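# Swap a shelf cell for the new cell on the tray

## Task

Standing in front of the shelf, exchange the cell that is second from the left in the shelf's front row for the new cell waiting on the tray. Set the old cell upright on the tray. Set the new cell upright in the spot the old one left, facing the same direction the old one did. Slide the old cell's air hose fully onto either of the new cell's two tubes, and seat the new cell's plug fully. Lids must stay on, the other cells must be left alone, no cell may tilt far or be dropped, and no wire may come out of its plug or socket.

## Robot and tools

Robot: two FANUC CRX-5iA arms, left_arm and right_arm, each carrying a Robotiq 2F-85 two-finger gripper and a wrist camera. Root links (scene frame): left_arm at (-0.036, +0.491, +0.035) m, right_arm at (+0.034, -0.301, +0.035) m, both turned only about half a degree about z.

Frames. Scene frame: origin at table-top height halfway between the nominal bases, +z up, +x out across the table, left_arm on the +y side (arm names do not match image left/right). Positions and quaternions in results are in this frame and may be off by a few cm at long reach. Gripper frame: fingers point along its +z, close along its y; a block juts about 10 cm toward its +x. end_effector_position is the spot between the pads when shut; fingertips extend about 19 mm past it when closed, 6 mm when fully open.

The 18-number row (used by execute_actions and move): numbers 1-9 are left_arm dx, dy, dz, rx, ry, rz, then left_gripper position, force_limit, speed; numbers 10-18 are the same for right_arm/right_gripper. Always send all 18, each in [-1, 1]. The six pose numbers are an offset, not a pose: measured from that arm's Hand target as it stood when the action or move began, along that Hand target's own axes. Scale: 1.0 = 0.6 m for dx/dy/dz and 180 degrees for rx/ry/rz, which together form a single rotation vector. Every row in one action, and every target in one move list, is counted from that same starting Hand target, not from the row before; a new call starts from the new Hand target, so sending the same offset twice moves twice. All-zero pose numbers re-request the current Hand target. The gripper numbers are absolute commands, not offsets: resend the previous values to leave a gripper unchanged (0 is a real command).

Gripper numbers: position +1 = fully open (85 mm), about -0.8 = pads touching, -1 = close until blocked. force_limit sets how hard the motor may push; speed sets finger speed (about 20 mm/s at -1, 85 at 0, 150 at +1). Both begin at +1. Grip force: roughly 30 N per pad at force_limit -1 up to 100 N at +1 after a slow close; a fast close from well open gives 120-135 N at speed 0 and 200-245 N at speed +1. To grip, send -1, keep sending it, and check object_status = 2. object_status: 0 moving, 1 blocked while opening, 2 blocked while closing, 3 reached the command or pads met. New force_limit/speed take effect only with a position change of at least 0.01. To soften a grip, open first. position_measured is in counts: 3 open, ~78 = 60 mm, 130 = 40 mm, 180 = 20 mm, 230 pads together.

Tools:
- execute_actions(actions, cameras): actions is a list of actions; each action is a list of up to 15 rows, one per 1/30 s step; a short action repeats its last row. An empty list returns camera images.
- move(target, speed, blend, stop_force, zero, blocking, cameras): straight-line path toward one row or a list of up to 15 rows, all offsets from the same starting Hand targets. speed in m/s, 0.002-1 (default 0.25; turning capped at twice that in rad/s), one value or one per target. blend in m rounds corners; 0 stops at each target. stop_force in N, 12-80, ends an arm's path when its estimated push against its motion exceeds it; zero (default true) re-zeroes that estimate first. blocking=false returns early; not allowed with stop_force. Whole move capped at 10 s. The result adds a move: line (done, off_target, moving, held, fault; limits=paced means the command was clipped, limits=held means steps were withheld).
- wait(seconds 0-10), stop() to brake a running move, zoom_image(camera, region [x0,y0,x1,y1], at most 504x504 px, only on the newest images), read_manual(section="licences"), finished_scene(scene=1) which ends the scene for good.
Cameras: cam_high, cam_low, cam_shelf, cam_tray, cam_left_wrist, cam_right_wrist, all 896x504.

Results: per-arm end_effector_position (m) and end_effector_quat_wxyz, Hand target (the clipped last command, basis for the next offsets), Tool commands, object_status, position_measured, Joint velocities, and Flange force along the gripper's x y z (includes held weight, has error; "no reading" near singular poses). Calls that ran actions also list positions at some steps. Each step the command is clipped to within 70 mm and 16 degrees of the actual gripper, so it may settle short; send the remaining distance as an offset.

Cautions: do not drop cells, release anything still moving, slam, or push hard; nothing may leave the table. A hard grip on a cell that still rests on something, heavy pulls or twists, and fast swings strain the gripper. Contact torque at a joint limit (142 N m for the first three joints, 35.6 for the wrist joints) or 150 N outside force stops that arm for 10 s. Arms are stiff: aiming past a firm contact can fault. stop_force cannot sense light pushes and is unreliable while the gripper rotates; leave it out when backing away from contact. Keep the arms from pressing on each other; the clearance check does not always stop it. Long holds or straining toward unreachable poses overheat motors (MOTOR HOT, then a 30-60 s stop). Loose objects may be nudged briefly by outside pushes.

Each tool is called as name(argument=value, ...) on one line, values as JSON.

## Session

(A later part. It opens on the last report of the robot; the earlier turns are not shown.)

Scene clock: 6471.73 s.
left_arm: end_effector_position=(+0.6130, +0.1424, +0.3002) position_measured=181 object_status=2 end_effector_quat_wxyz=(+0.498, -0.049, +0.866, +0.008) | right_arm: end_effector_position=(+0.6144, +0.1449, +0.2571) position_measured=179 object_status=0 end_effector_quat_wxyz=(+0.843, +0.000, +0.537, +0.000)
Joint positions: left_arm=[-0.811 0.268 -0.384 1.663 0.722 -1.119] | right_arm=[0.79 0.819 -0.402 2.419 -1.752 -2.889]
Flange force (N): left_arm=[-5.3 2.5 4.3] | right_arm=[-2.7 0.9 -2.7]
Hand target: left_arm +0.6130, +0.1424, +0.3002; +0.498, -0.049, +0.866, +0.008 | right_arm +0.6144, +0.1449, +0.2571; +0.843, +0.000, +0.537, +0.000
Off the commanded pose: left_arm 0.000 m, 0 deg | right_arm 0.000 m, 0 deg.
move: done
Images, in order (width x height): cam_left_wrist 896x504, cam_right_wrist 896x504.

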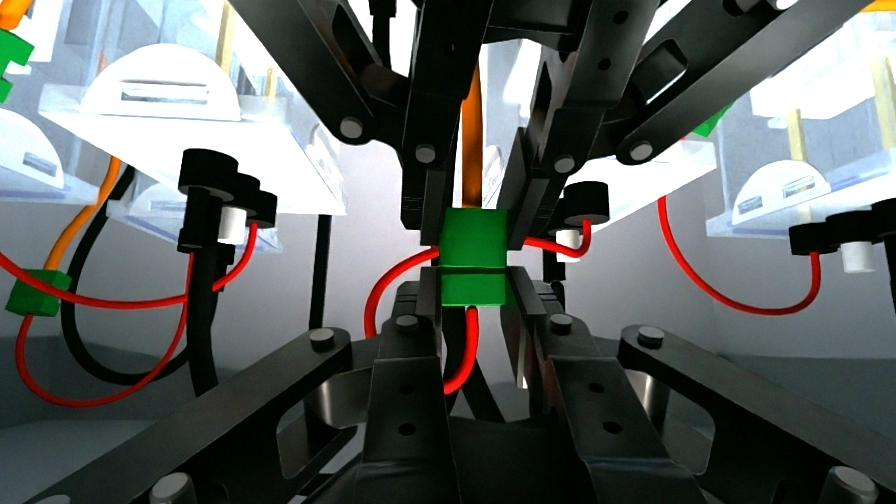

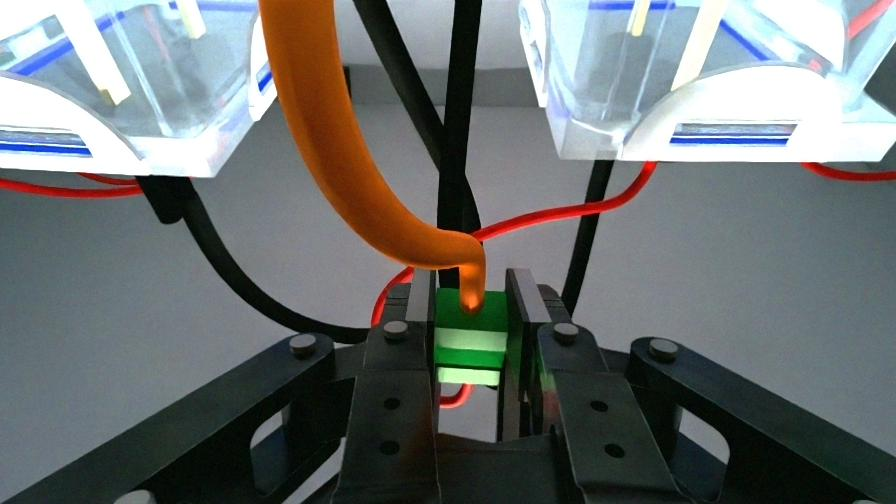

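move(target=[0,0,0,0,0,0,-0.25,-1,-1,0,0,0,0,0,0,-1,0.6,-1], speed=0.02)

move(target=[0,0,0,0,0,0,-1,0.6,-1,0,0,0,0,0,0,-1,0.6,-1], speed=0.02)

move(target=[0.0098,0,0.0048,0,0,0,-1,0.6,-1,0,0,0,0,0,0,-1,0.6,-1], speed=0.004, stop_force=35, cameras=["cam_left_wrist","cam_right_wrist"])

zoom_image(camera="cam_right_wrist", region=[380, 240, 580, 420])

zoom_image(camera="cam_left_wrist", region=[400, 170, 550, 320])

Scene clock: 6478.07 s.
left_arm: end_effector_position=(+0.6130, +0.1424, +0.3002) position_measured=160 object_status=0 end_effector_quat_wxyz=(+0.498, -0.049, +0.866, +0.008) | right_arm: end_effector_position=(+0.6144, +0.1449, +0.2571) position_measured=179 object_status=2 end_effector_quat_wxyz=(+0.843, +0.000, +0.537, +0.000)
Joint positions: left_arm=[-0.811 0.268 -0.384 1.663 0.722 -1.119] | right_arm=[0.79 0.819 -0.402 2.419 -1.752 -2.889]
Flange force (N): left_arm=[-0.7 2.1 1.4] | right_arm=[-3.9 0.9 2.6]
Hand target: left_arm +0.6130, +0.1424, +0.3002; +0.498, -0.049, +0.866, +0.008 | right_arm +0.6144, +0.1449, +0.2571; +0.843, +0.000, +0.537, +0.000
Off the commanded pose: left_arm 0.000 m, 0 deg | right_arm 0.000 m, 0 deg.
move: done

Scene clock: 6479.03 s.
left_arm: end_effector_position=(+0.6130, +0.1424, +0.3002) position_measured=184 object_status=0 end_effector_quat_wxyz=(+0.498, -0.049, +0.866, +0.008) | right_arm: end_effector_position=(+0.6144, +0.1449, +0.2571) position_measured=179 object_status=2 end_effector_quat_wxyz=(+0.843, +0.000, +0.537, +0.000)
Joint positions: left_arm=[-0.811 0.268 -0.384 1.663 0.722 -1.119] | right_arm=[0.79 0.819 -0.402 2.419 -1.752 -2.889]
Flange force (N): left_arm=[-2.7 2.7 -4.6] | right_arm=[2.6 1.1 4.9]
Hand target: left_arm +0.6130, +0.1424, +0.3002; +0.498, -0.049, +0.866, +0.008 | right_arm +0.6144, +0.1449, +0.2571; +0.843, +0.000, +0.537, +0.000
Off the commanded pose: left_arm 0.000 m, 0 deg | right_arm 0.000 m, 0 deg.
move: done

Scene clock: 6480.43 s.
left_arm: end_effector_position=(+0.6128, +0.1422, +0.2970) position_measured=184 object_status=2 end_effector_quat_wxyz=(+0.498, -0.049, +0.865, +0.008) | right_arm: end_effector_position=(+0.6144, +0.1449, +0.2570) position_measured=179 object_status=2 end_effector_quat_wxyz=(+0.843, +0.000, +0.537, +0.000)
Joint positions: left_arm=[-0.81 0.27 -0.388 1.653 0.72 -1.108] | right_arm=[0.79 0.82 -0.402 2.419 -1.752 -2.889]
Flange force (N): left_arm=[-35.7 7.0 -22.0] | right_arm=[35.1 -1.9 -11.9]
Hand target: left_arm +0.6128, +0.1422, +0.2970; +0.498, -0.049, +0.866, +0.008 (not the last commanded pose) | right_arm +0.6144, +0.1449, +0.2571; +0.843, +0.000, +0.537, +0.000
Off the commanded pose: left_arm 0.003 m, 0 deg | right_arm 0.000 m, 0 deg.
move: contact (left_arm)
Images, in order (width x height): cam_left_wrist 896x504, cam_right_wrist 896x504.

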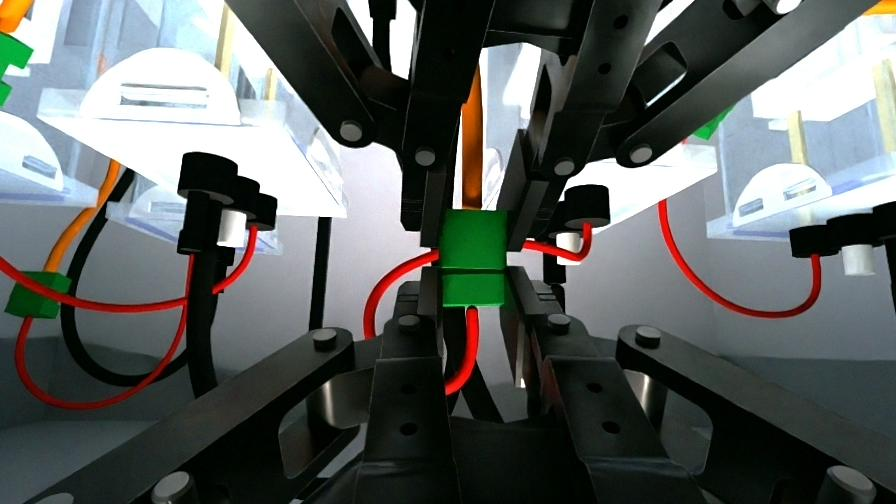

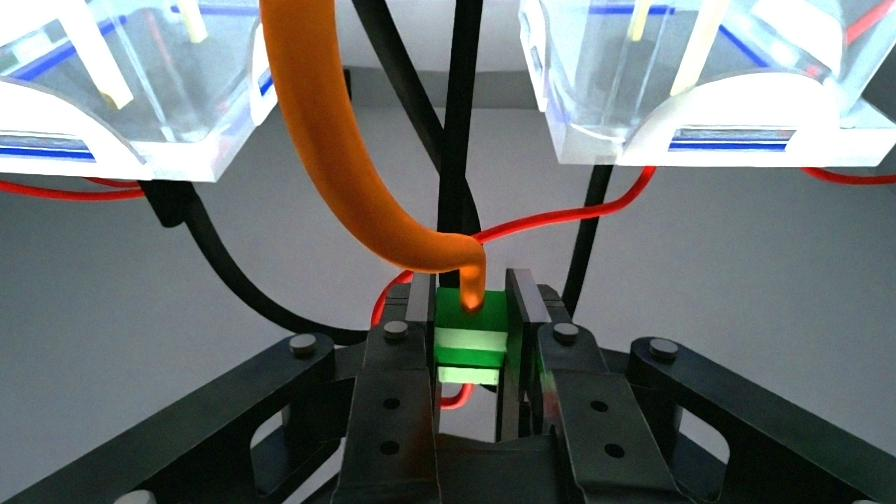

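Scaled by 2.520.

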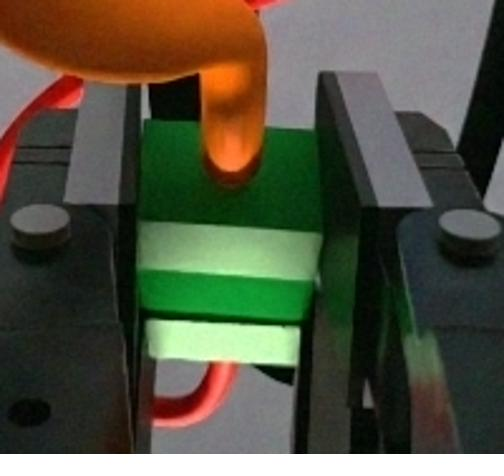

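Scaled by 3.360.

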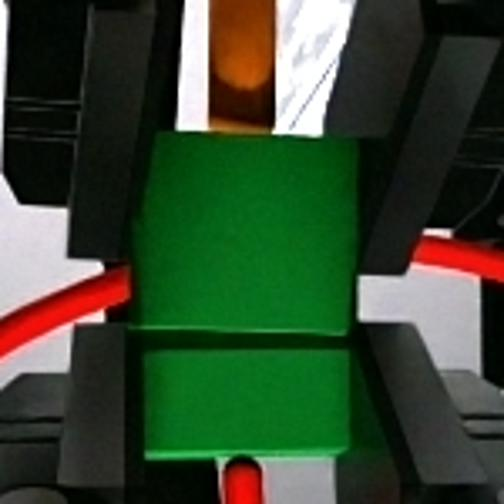

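move(target=[0.006,0,0.003,0,0,0,-1,0.6,-1,0,0,0,0,0,0,-1,0.6,-1], speed=0.004, stop_force=50, zero=false, cameras=["cam_left_wrist","cam_right_wrist"])

zoom_image(camera="cam_right_wrist", region=[380, 240, 580, 420])

zoom_image(camera="cam_left_wrist", region=[400, 170, 550, 320])

Scene clock: 6487.20 s.
left_arm: end_effector_position=(+0.6126, +0.1421, +0.2943) position_measured=184 object_status=2 end_effector_quat_wxyz=(+0.498, -0.049, +0.865, +0.008) | right_arm: end_effector_position=(+0.6144, +0.1450, +0.2571) position_measured=179 object_status=2 end_effector_quat_wxyz=(+0.843, +0.000, +0.537, +0.000)
Joint positions: left_arm=[-0.808 0.272 -0.392 1.646 0.719 -1.099] | right_arm=[0.79 0.819 -0.402 2.419 -1.752 -2.889]
Flange force (N): left_arm=[-46.2 7.4 -28.8] | right_arm=[45.6 -2.7 -16.5]
Hand target: left_arm +0.6126, +0.1421, +0.2944; +0.498, -0.049, +0.865, +0.008 (not the last commanded pose) | right_arm +0.6144, +0.1449, +0.2571; +0.843, +0.000, +0.537, +0.000
Off the commanded pose: left_arm 0.001 m, 0 deg | right_arm 0.000 m, 0 deg.
move: contact (left_arm)
Images, in order (width x height): cam_left_wrist 896x504, cam_right_wrist 896x504.

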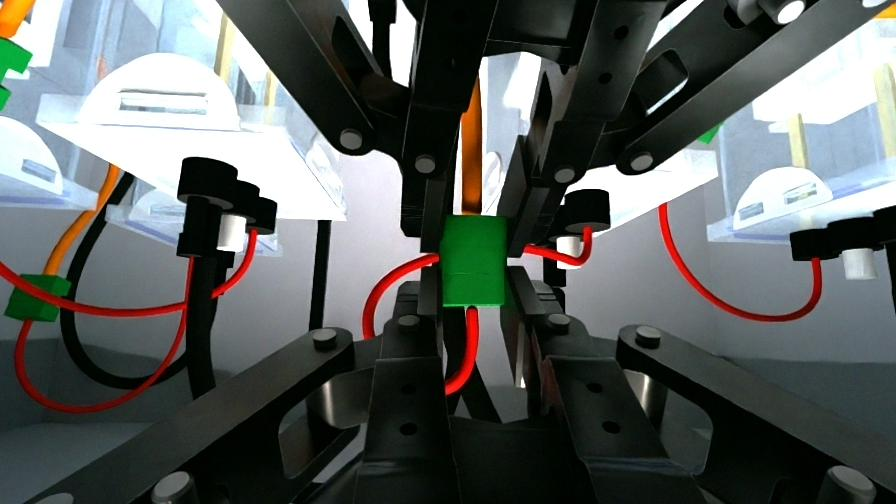

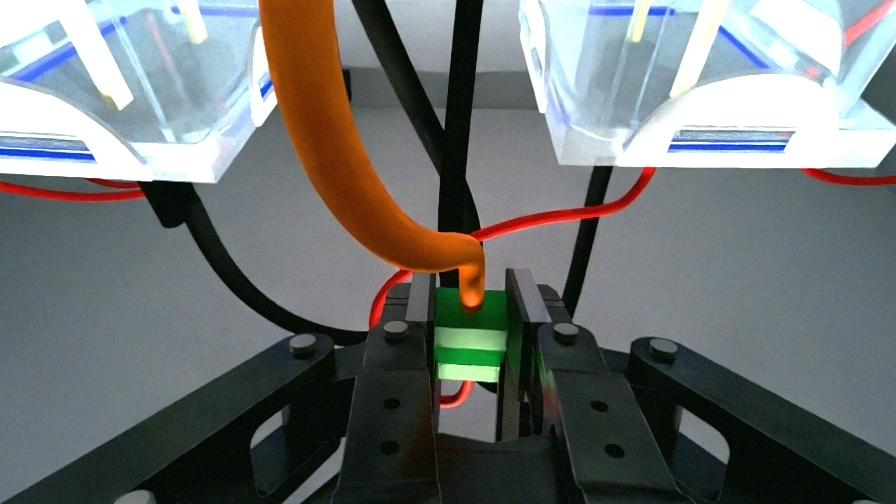

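Scaled by 2.520.

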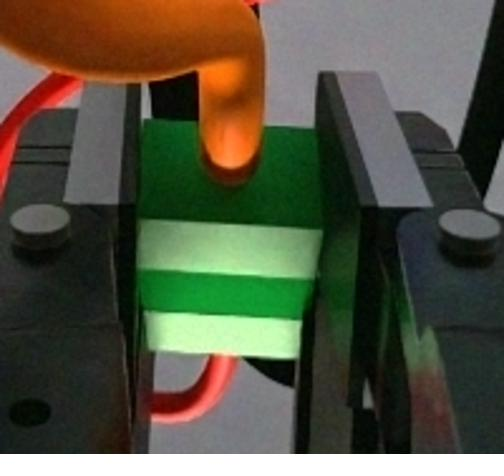

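Scaled by 3.360.

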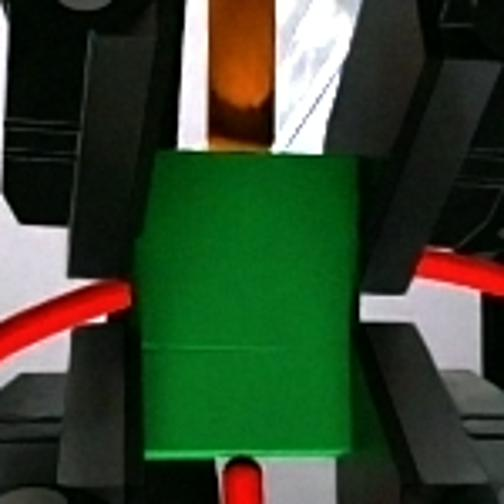

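move(target=[-0.0036,0,-0.0021,0,0,0,-1,0.6,-1,0,0,0,0,0,0,-1,0.6,-1], speed=0.01)

Scene clock: 6492.77 s.
left_arm: end_effector_position=(+0.6126, +0.1422, +0.2968) position_measured=184 object_status=2 end_effector_quat_wxyz=(+0.498, -0.049, +0.865, +0.008) | right_arm: end_effector_position=(+0.6144, +0.1449, +0.2573) position_measured=179 object_status=2 end_effector_quat_wxyz=(+0.843, +0.000, +0.537, +0.000)
Joint positions: left_arm=[-0.81 0.27 -0.389 1.653 0.72 -1.107] | right_arm=[0.79 0.819 -0.402 2.419 -1.753 -2.889]
Flange force (N): left_arm=[-21.0 1.5 -7.7] | right_arm=[16.0 0.7 -6.9]
Hand target: left_arm +0.6126, +0.1422, +0.2969; +0.498, -0.049, +0.865, +0.008 | right_arm +0.6144, +0.1449, +0.2571; +0.843, +0.000, +0.537, +0.000
Off the commanded pose: left_arm 0.000 m, 0 deg | right_arm 0.000 m, 0 deg.
move: done

move(target=[-0.0022,0,-0.0013,0,0,0,-1,0.6,-1,0,0,0,0,0,0,-1,0.6,-1], speed=0.01, cameras=["cam_left_wrist"])

zoom_image(camera="cam_left_wrist", region=[400, 170, 550, 320])

Scene clock: 6498.00 s.
left_arm: end_effector_position=(+0.6126, +0.1422, +0.2983) position_measured=184 object_status=2 end_effector_quat_wxyz=(+0.498, -0.049, +0.865, +0.008) | right_arm: end_effector_position=(+0.6144, +0.1449, +0.2571) position_measured=179 object_status=2 end_effector_quat_wxyz=(+0.843, +0.000, +0.537, +0.000)
Joint positions: left_arm=[-0.811 0.269 -0.387 1.657 0.721 -1.112] | right_arm=[0.79 0.819 -0.402 2.419 -1.753 -2.889]
Flange force (N): left_arm=[0.1 2.3 5.5] | right_arm=[-6.7 1.5 0.4]
Hand target: left_arm +0.6126, +0.1422, +0.2984; +0.498, -0.049, +0.865, +0.008 | right_arm +0.6144, +0.1449, +0.2571; +0.843, +0.000, +0.537, +0.000
Off the commanded pose: left_arm 0.000 m, 0 deg | right_arm 0.000 m, 0 deg.
move: done
Images, in order (width x height): cam_left_wrist 896x504.

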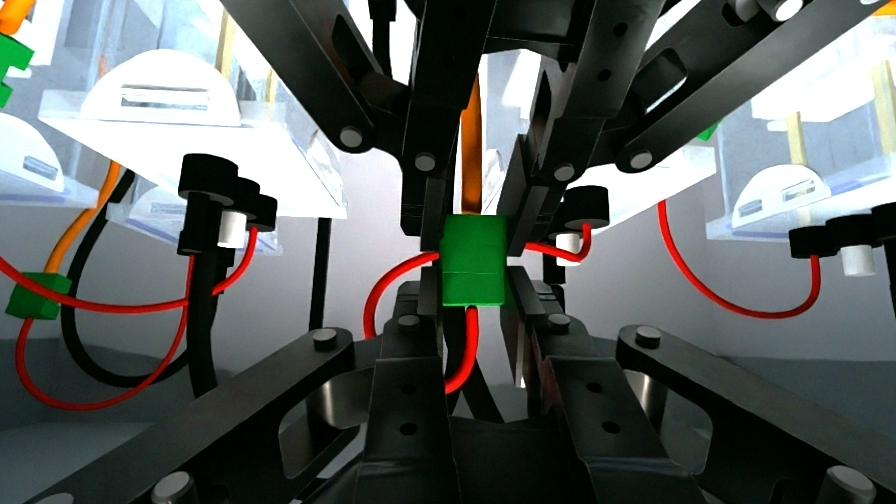

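Scaled by 3.360.

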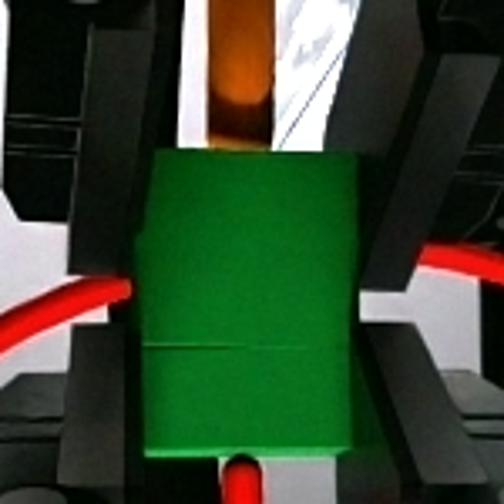

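move(target=[0,0,0,0,0,0,0,0.6,-1,0,0,0,0,0,0,-1,0.6,-1], speed=0.02)

move(target=[0,0,-0.08,0,0,0,0,0.6,-1,0,0,0,0,0,0,-1,0.6,-1], speed=0.05, cameras=["cam_left_wrist","cam_right_wrist","cam_shelf","cam_high"])

Scene clock: 6506.87 s.
left_arm: end_effector_position=(+0.6126, +0.1422, +0.2984) position_measured=128 object_status=0 end_effector_quat_wxyz=(+0.498, -0.049, +0.865, +0.008) | right_arm: end_effector_position=(+0.6144, +0.1449, +0.2571) position_measured=179 object_status=2 end_effector_quat_wxyz=(+0.843, +0.000, +0.537, +0.000)
Joint positions: left_arm=[-0.811 0.269 -0.387 1.657 0.722 -1.112] | right_arm=[0.79 0.819 -0.402 2.419 -1.752 -2.889]
Flange force (N): left_arm=[-1.0 2.1 1.3] | right_arm=[-3.8 0.9 2.8]
Hand target: left_arm +0.6126, +0.1422, +0.2984; +0.498, -0.049, +0.865, +0.008 | right_arm +0.6144, +0.1449, +0.2571; +0.843, +0.000, +0.537, +0.000
Off the commanded pose: left_arm 0.000 m, 0 deg | right_arm 0.000 m, 0 deg.
move: done

Scene clock: 6508.10 s.
left_arm: end_effector_position=(+0.5712, +0.1392, +0.3225) position_measured=129 object_status=3 end_effector_quat_wxyz=(+0.498, -0.049, +0.865, +0.008) | right_arm: end_effector_position=(+0.6144, +0.1449, +0.2571) position_measured=179 object_status=2 end_effector_quat_wxyz=(+0.843, +0.000, +0.537, +0.000)
Joint positions: left_arm=[-0.895 0.187 -0.426 1.742 0.795 -1.16] | right_arm=[0.79 0.819 -0.402 2.419 -1.752 -2.889]
Flange force (N): left_arm=[-1.1 1.8 1.1] | right_arm=[-4.0 1.0 2.7]
Hand target: left_arm +0.5712, +0.1392, +0.3225; +0.498, -0.049, +0.865, +0.008 | right_arm +0.6144, +0.1449, +0.2571; +0.843, +0.000, +0.537, +0.000
Off the commanded pose: left_arm 0.000 m, 0 deg | right_arm 0.000 m, 0 deg.
move: done
Images, in order (width x height): cam_high 896x504, cam_shelf 896x504, cam_left_wrist 896x504, cam_right_wrist 896x504.

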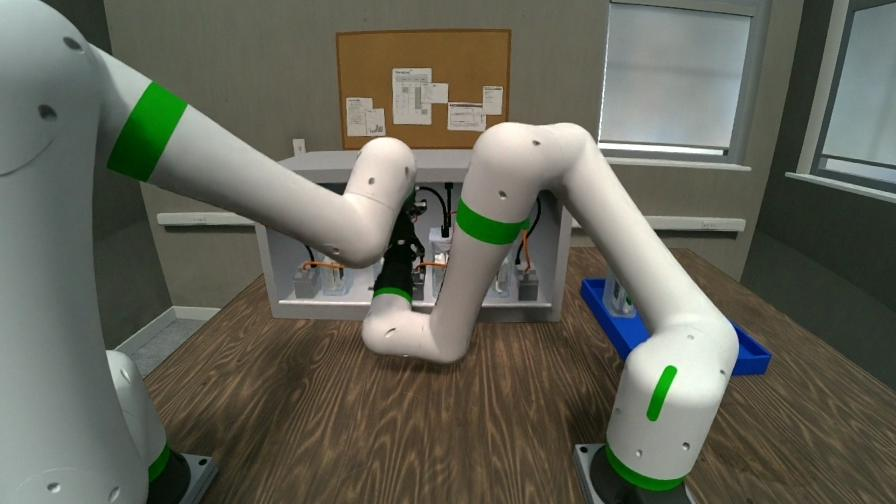

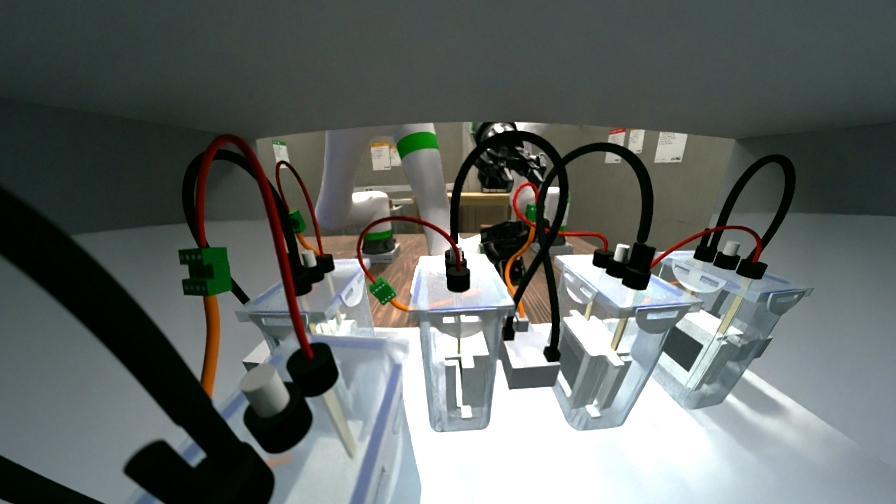

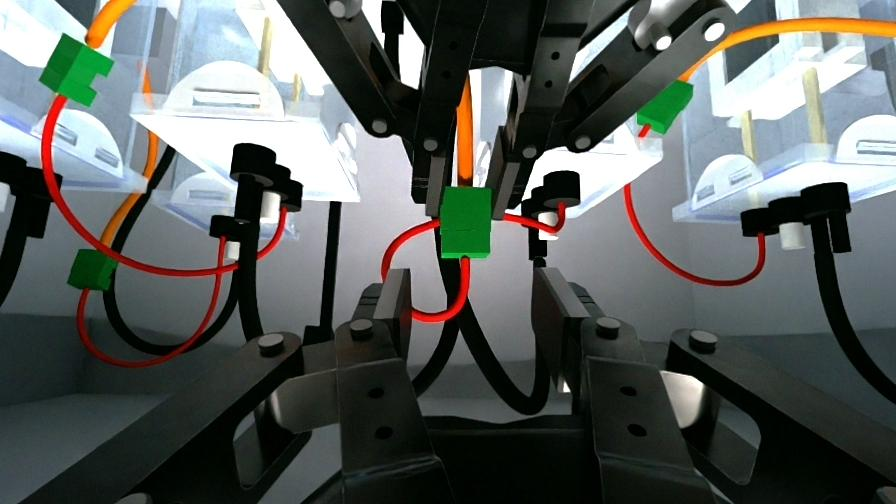

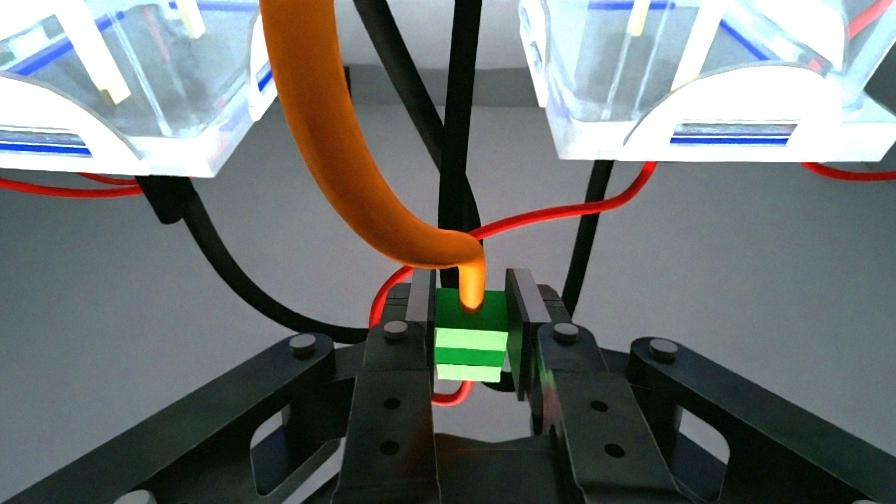

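zoom_image(camera="cam_left_wrist", region=[500, 150, 620, 280])

zoom_image(camera="cam_shelf", region=[580, 220, 680, 310])

zoom_image(camera="cam_left_wrist", region=[700, 170, 860, 270])

Scaled by 3.877.

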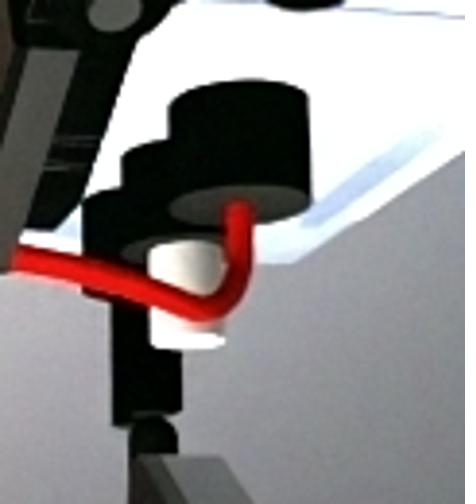

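Scaled by 5.040.

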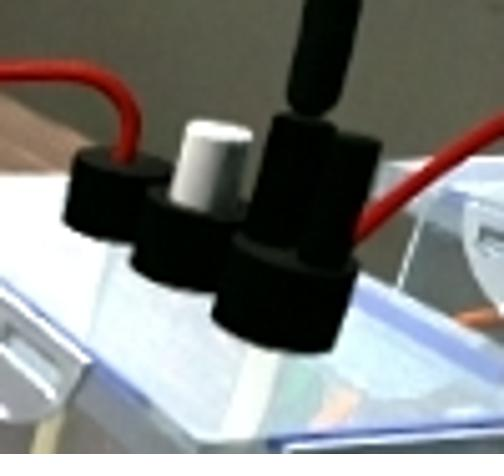

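Scaled by 3.150.

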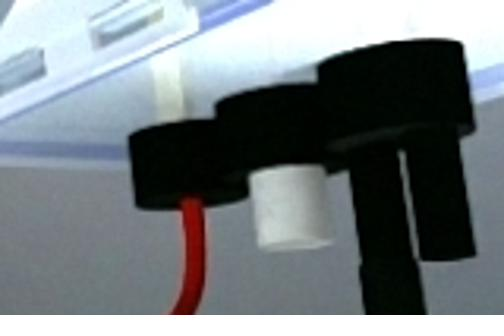

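move(target=[0,0,-0.15,0,0,0,0,0.6,-1,0,0,0,0,0,0,-1,0.6,-1], speed=0.1)

move(target=[0,0,0,0,0,0,0,0.6,-1,0.0,0.0,0,0,0,0,-0.1,-1,-1], speed=0.02)

wait(seconds=1, cameras=["cam_left_wrist","cam_right_wrist","cam_shelf"])

Scene clock: 6529.20 s.
left_arm: end_effector_position=(+0.4936, +0.1335, +0.3677) position_measured=129 object_status=3 end_effector_quat_wxyz=(+0.498, -0.049, +0.865, +0.008) | right_arm: end_effector_position=(+0.6144, +0.1449, +0.2571) position_measured=179 object_status=2 end_effector_quat_wxyz=(+0.843, +0.000, +0.537, +0.000)
Joint positions: left_arm=[-1.074 0.052 -0.463 1.887 0.964 -1.236] | right_arm=[0.79 0.819 -0.402 2.419 -1.752 -2.889]
Flange force (N): left_arm=[-1.6 1.9 1.3] | right_arm=[-3.8 1.1 2.4]
Hand target: left_arm +0.4936, +0.1335, +0.3678; +0.498, -0.049, +0.865, +0.008 | right_arm +0.6144, +0.1449, +0.2571; +0.843, +0.000, +0.537, +0.000
Off the commanded pose: left_arm 0.000 m, 0 deg | right_arm 0.000 m, 0 deg.
move: done

Scene clock: 6530.20 s.
left_arm: end_effector_position=(+0.4936, +0.1335, +0.3678) position_measured=129 object_status=3 end_effector_quat_wxyz=(+0.498, -0.049, +0.865, +0.008) | right_arm: end_effector_position=(+0.6144, +0.1449, +0.2571) position_measured=141 object_status=0 end_effector_quat_wxyz=(+0.843, +0.000, +0.537, +0.000)
Joint positions: left_arm=[-1.074 0.052 -0.463 1.887 0.964 -1.236] | right_arm=[0.79 0.819 -0.402 2.419 -1.752 -2.889]
Flange force (N): left_arm=[-2.4 1.9 1.7] | right_arm=[-3.1 0.7 2.8]
Hand target: left_arm +0.4936, +0.1335, +0.3678; +0.498, -0.049, +0.865, +0.008 | right_arm +0.6144, +0.1449, +0.2571; +0.843, +0.000, +0.537, +0.000
Off the commanded pose: left_arm 0.000 m, 0 deg | right_arm 0.000 m, 0 deg.
move: done

Scene clock: 6531.20 s.
left_arm: end_effector_position=(+0.4936, +0.1335, +0.3678) position_measured=129 object_status=3 end_effector_quat_wxyz=(+0.498, -0.049, +0.865, +0.008) | right_arm: end_effector_position=(+0.6144, +0.1449, +0.2571) position_measured=141 object_status=3 end_effector_quat_wxyz=(+0.843, +0.000, +0.537, +0.000)
Joint positions: left_arm=[-1.074 0.052 -0.463 1.887 0.964 -1.236] | right_arm=[0.79 0.819 -0.402 2.419 -1.752 -2.889]
Flange force (N): left_arm=[-1.6 2.1 2.2] | right_arm=[-2.5 1.3 2.2]
Hand target: left_arm +0.4936, +0.1335, +0.3678; +0.498, -0.049, +0.865, +0.008 | right_arm +0.6144, +0.1449, +0.2571; +0.843, +0.000, +0.537, +0.000
Tool commands: left_gripper/position=+0.0 left_gripper/force_limit=+0.6 left_gripper/speed=-1.0 right_gripper/position=-0.1 right_gripper/force_limit=-1.0 right_gripper/speed=-1.0
Off the commanded pose: left_arm 0.000 m, 0 deg | right_arm 0.000 m, 0 deg.
wait: 1.00 s; at rest by 0.17 s
Images, in order (width x height): cam_shelf 896x504, cam_left_wrist 896x504, cam_right_wrist 896x504.

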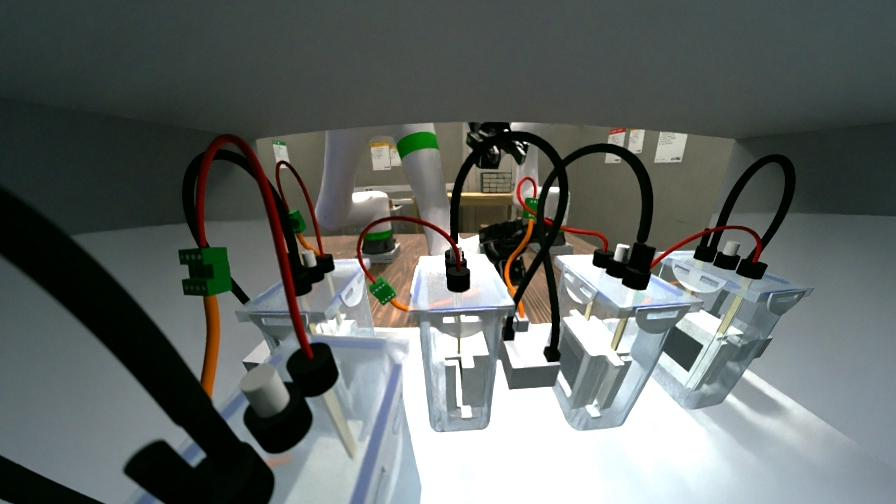

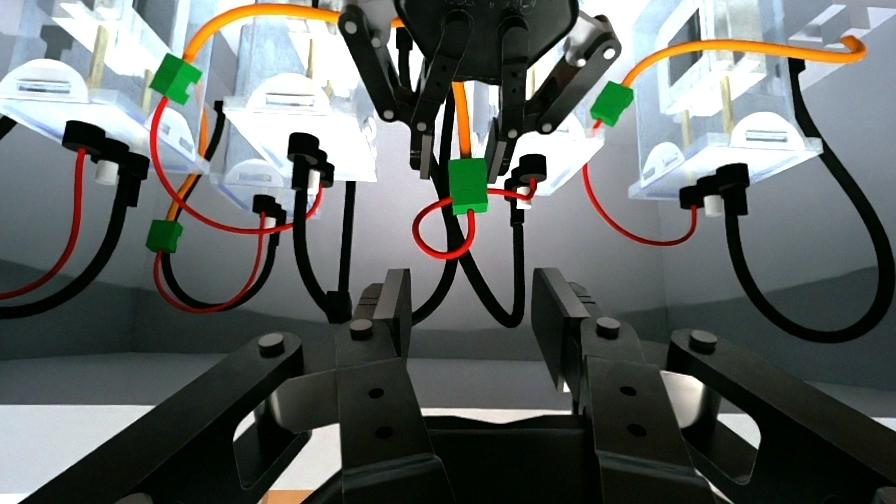

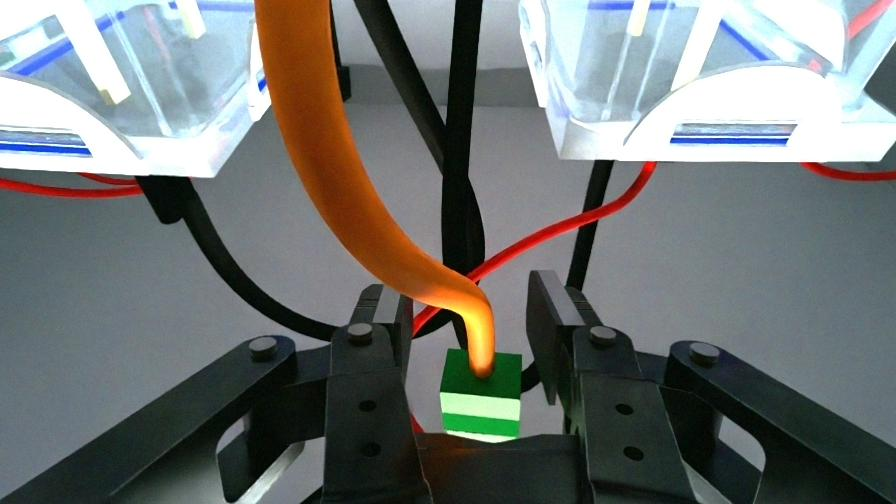

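move(target=[[0,0,0,0,0,0,0,0.6,-1,0.017,0,-0.017,0,0,0,-0.1,-1,-1],[0,0,0,0,0,0,0,0.6,-1,0.025,0,-0.12,0,0,0,-0.1,-1,-1]], speed=0.05, cameras=["cam_left_wrist","cam_right_wrist","cam_shelf"])

Scene clock: 6539.17 s.
left_arm: end_effector_position=(+0.4936, +0.1335, +0.3678) position_measured=129 object_status=3 end_effector_quat_wxyz=(+0.498, -0.049, +0.865, +0.008) | right_arm: end_effector_position=(+0.5555, +0.1449, +0.2131) position_measured=141 object_status=3 end_effector_quat_wxyz=(+0.843, +0.000, +0.537, +0.000)
Joint positions: left_arm=[-1.074 0.052 -0.463 1.887 0.964 -1.236] | right_arm=[0.899 0.877 -0.487 2.295 -1.875 -2.97]
Flange force (N): left_arm=[-1.7 2.3 1.9] | right_arm=[-3.0 1.3 1.7]
Hand target: left_arm +0.4936, +0.1335, +0.3678; +0.498, -0.049, +0.865, +0.008 | right_arm +0.5555, +0.1449, +0.2131; +0.843, +0.000, +0.537, +0.000
Off the commanded pose: left_arm 0.000 m, 0 deg | right_arm 0.000 m, 0 deg.
move: done
Images, in order (width x height): cam_shelf 896x504, cam_left_wrist 896x504, cam_right_wrist 896x504.

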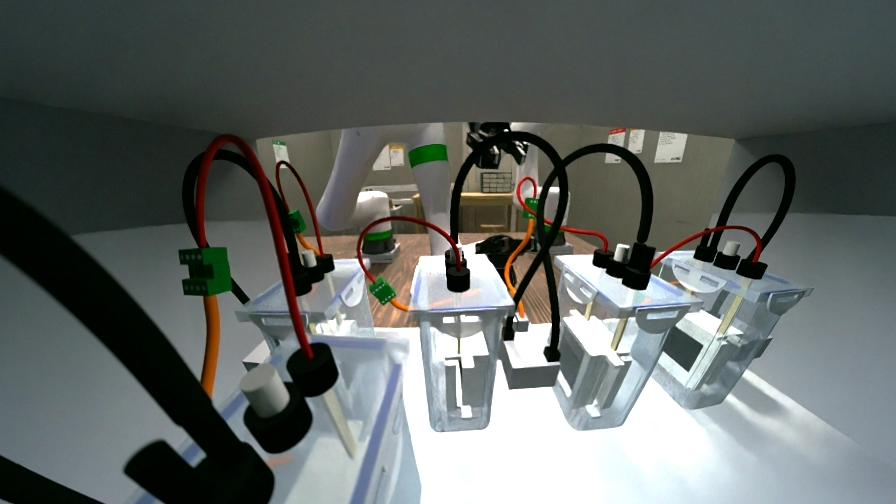

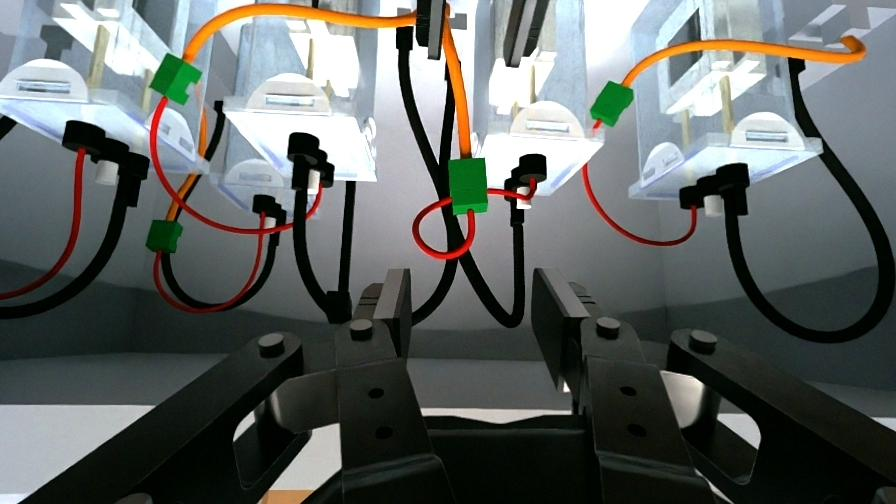

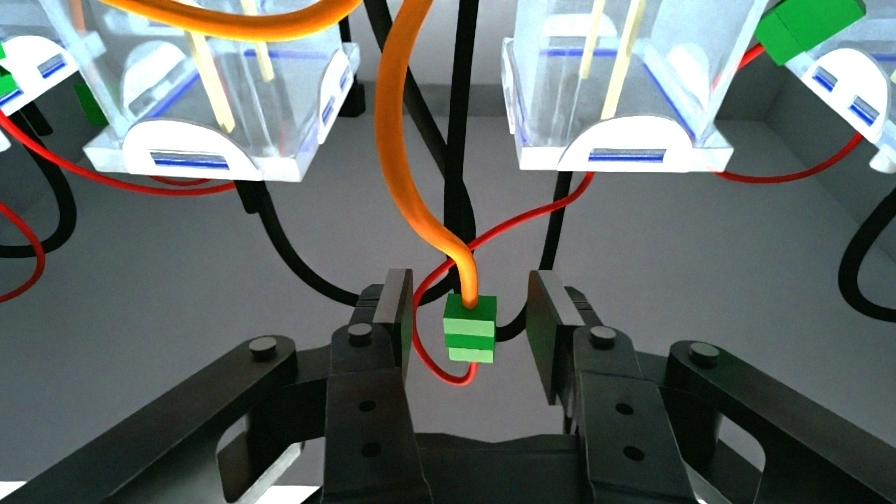

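move(target=[[0,0,0,0,0,0,0,0.6,-1,-0.035,0,-0.0755,0,0,0,-0.1,-1,-1],[0,0,0,0,0,0,0,0.6,-1,-0.131,0,-0.123,0,0,0,-0.1,-1,-1]], speed=0.12, blend=0.02, cameras=["all"])

zoom_image(camera="cam_left_wrist", region=[400, 140, 580, 280])

zoom_image(camera="cam_left_wrist", region=[660, 140, 800, 280])

zoom_image(camera="cam_left_wrist", region=[230, 120, 370, 260])

Scene clock: 6548.33 s.
left_arm: end_effector_position=(+0.4936, +0.1335, +0.3678) position_measured=129 object_status=3 end_effector_quat_wxyz=(+0.498, -0.049, +0.865, +0.008) | right_arm: end_effector_position=(+0.4554, +0.1450, +0.2531) position_measured=141 object_status=3 end_effector_quat_wxyz=(+0.843, +0.000, +0.537, +0.000)
Joint positions: left_arm=[-1.074 0.052 -0.463 1.887 0.964 -1.236] | right_arm=[1.125 0.735 -0.658 2.073 -1.926 -2.968]
Flange force (N): left_arm=[-2.9 0.7 2.4] | right_arm=[-2.5 0.8 1.7]
Hand target: left_arm +0.4936, +0.1335, +0.3678; +0.498, -0.049, +0.865, +0.008 | right_arm +0.4554, +0.1450, +0.2531; +0.843, +0.000, +0.537, +0.000
Off the commanded pose: left_arm 0.000 m, 0 deg | right_arm 0.000 m, 0 deg.
move: done

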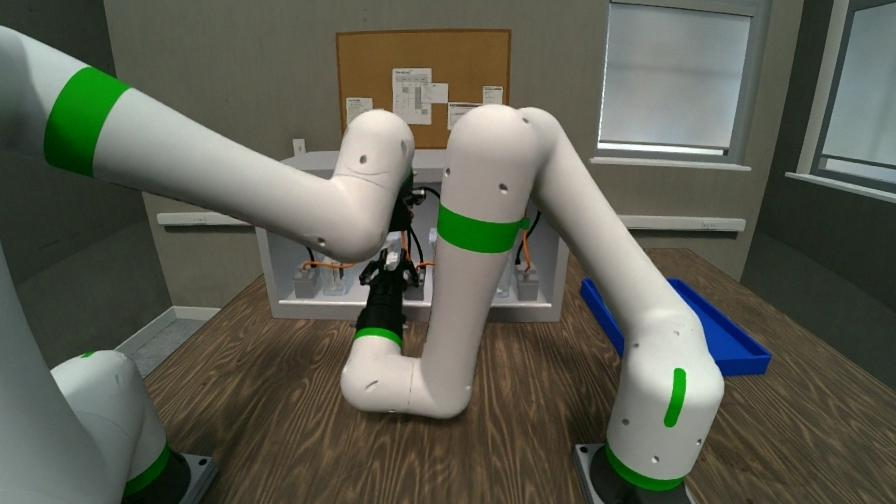

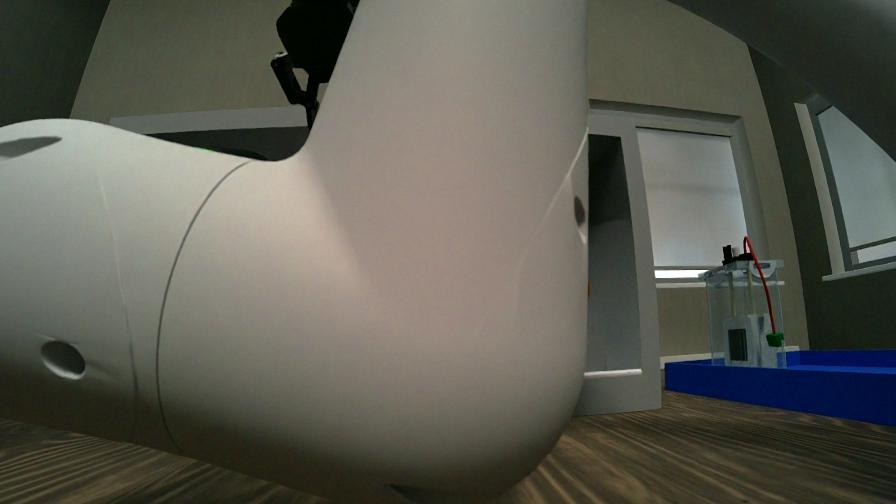

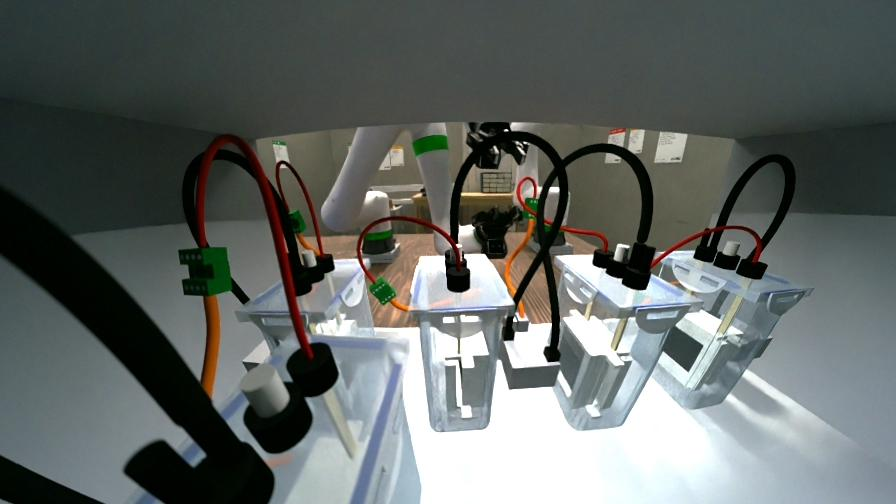

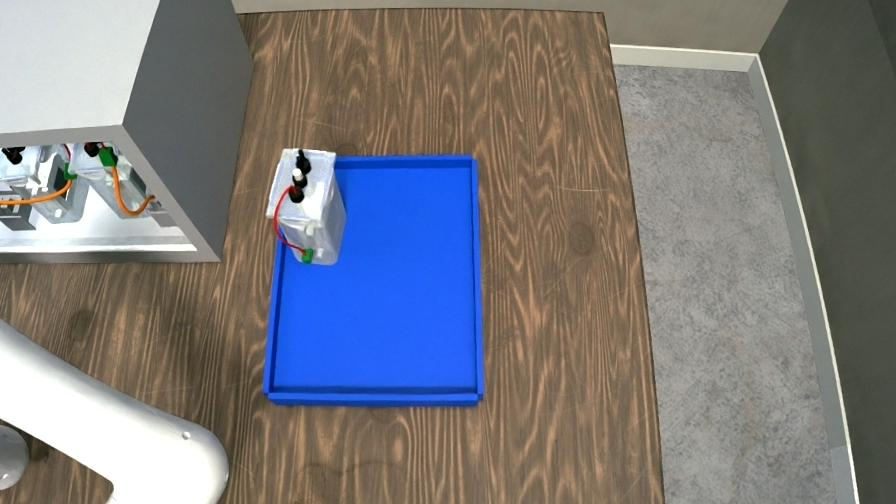

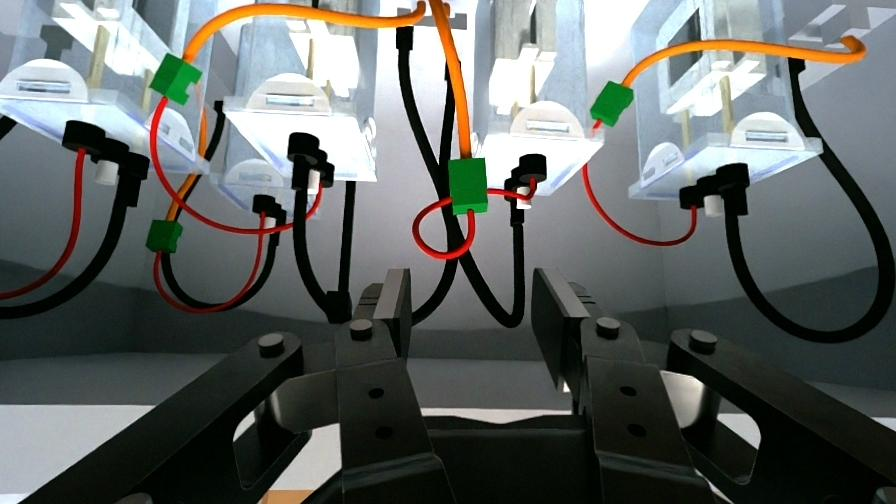

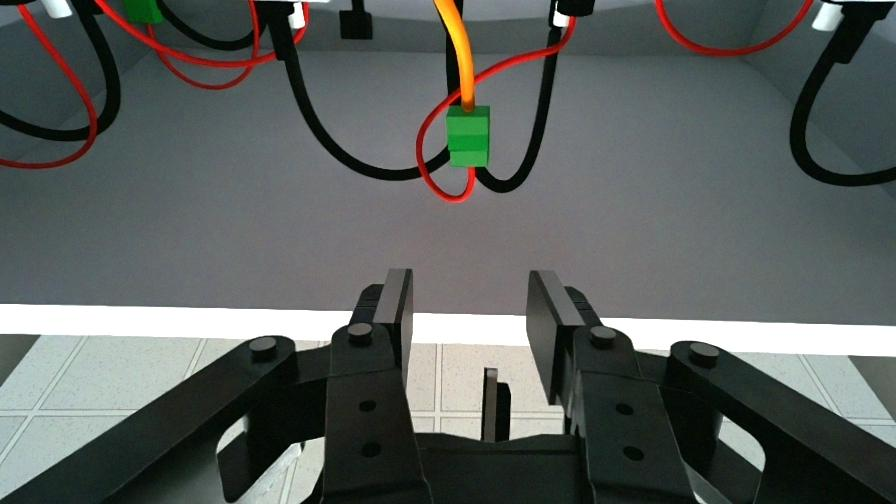

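Scaled by 2.800.

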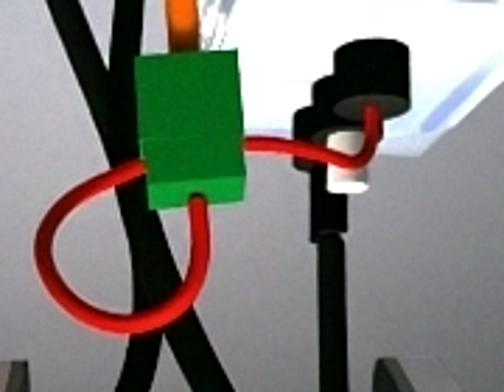

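Scaled by 3.600.

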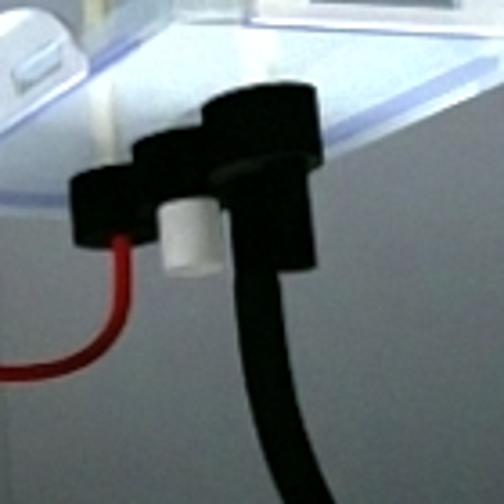

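Scaled by 3.600.

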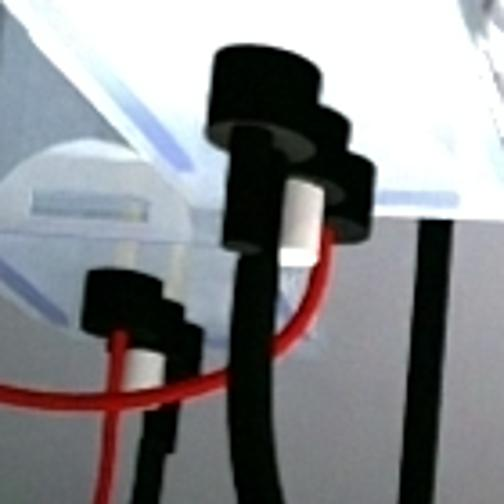

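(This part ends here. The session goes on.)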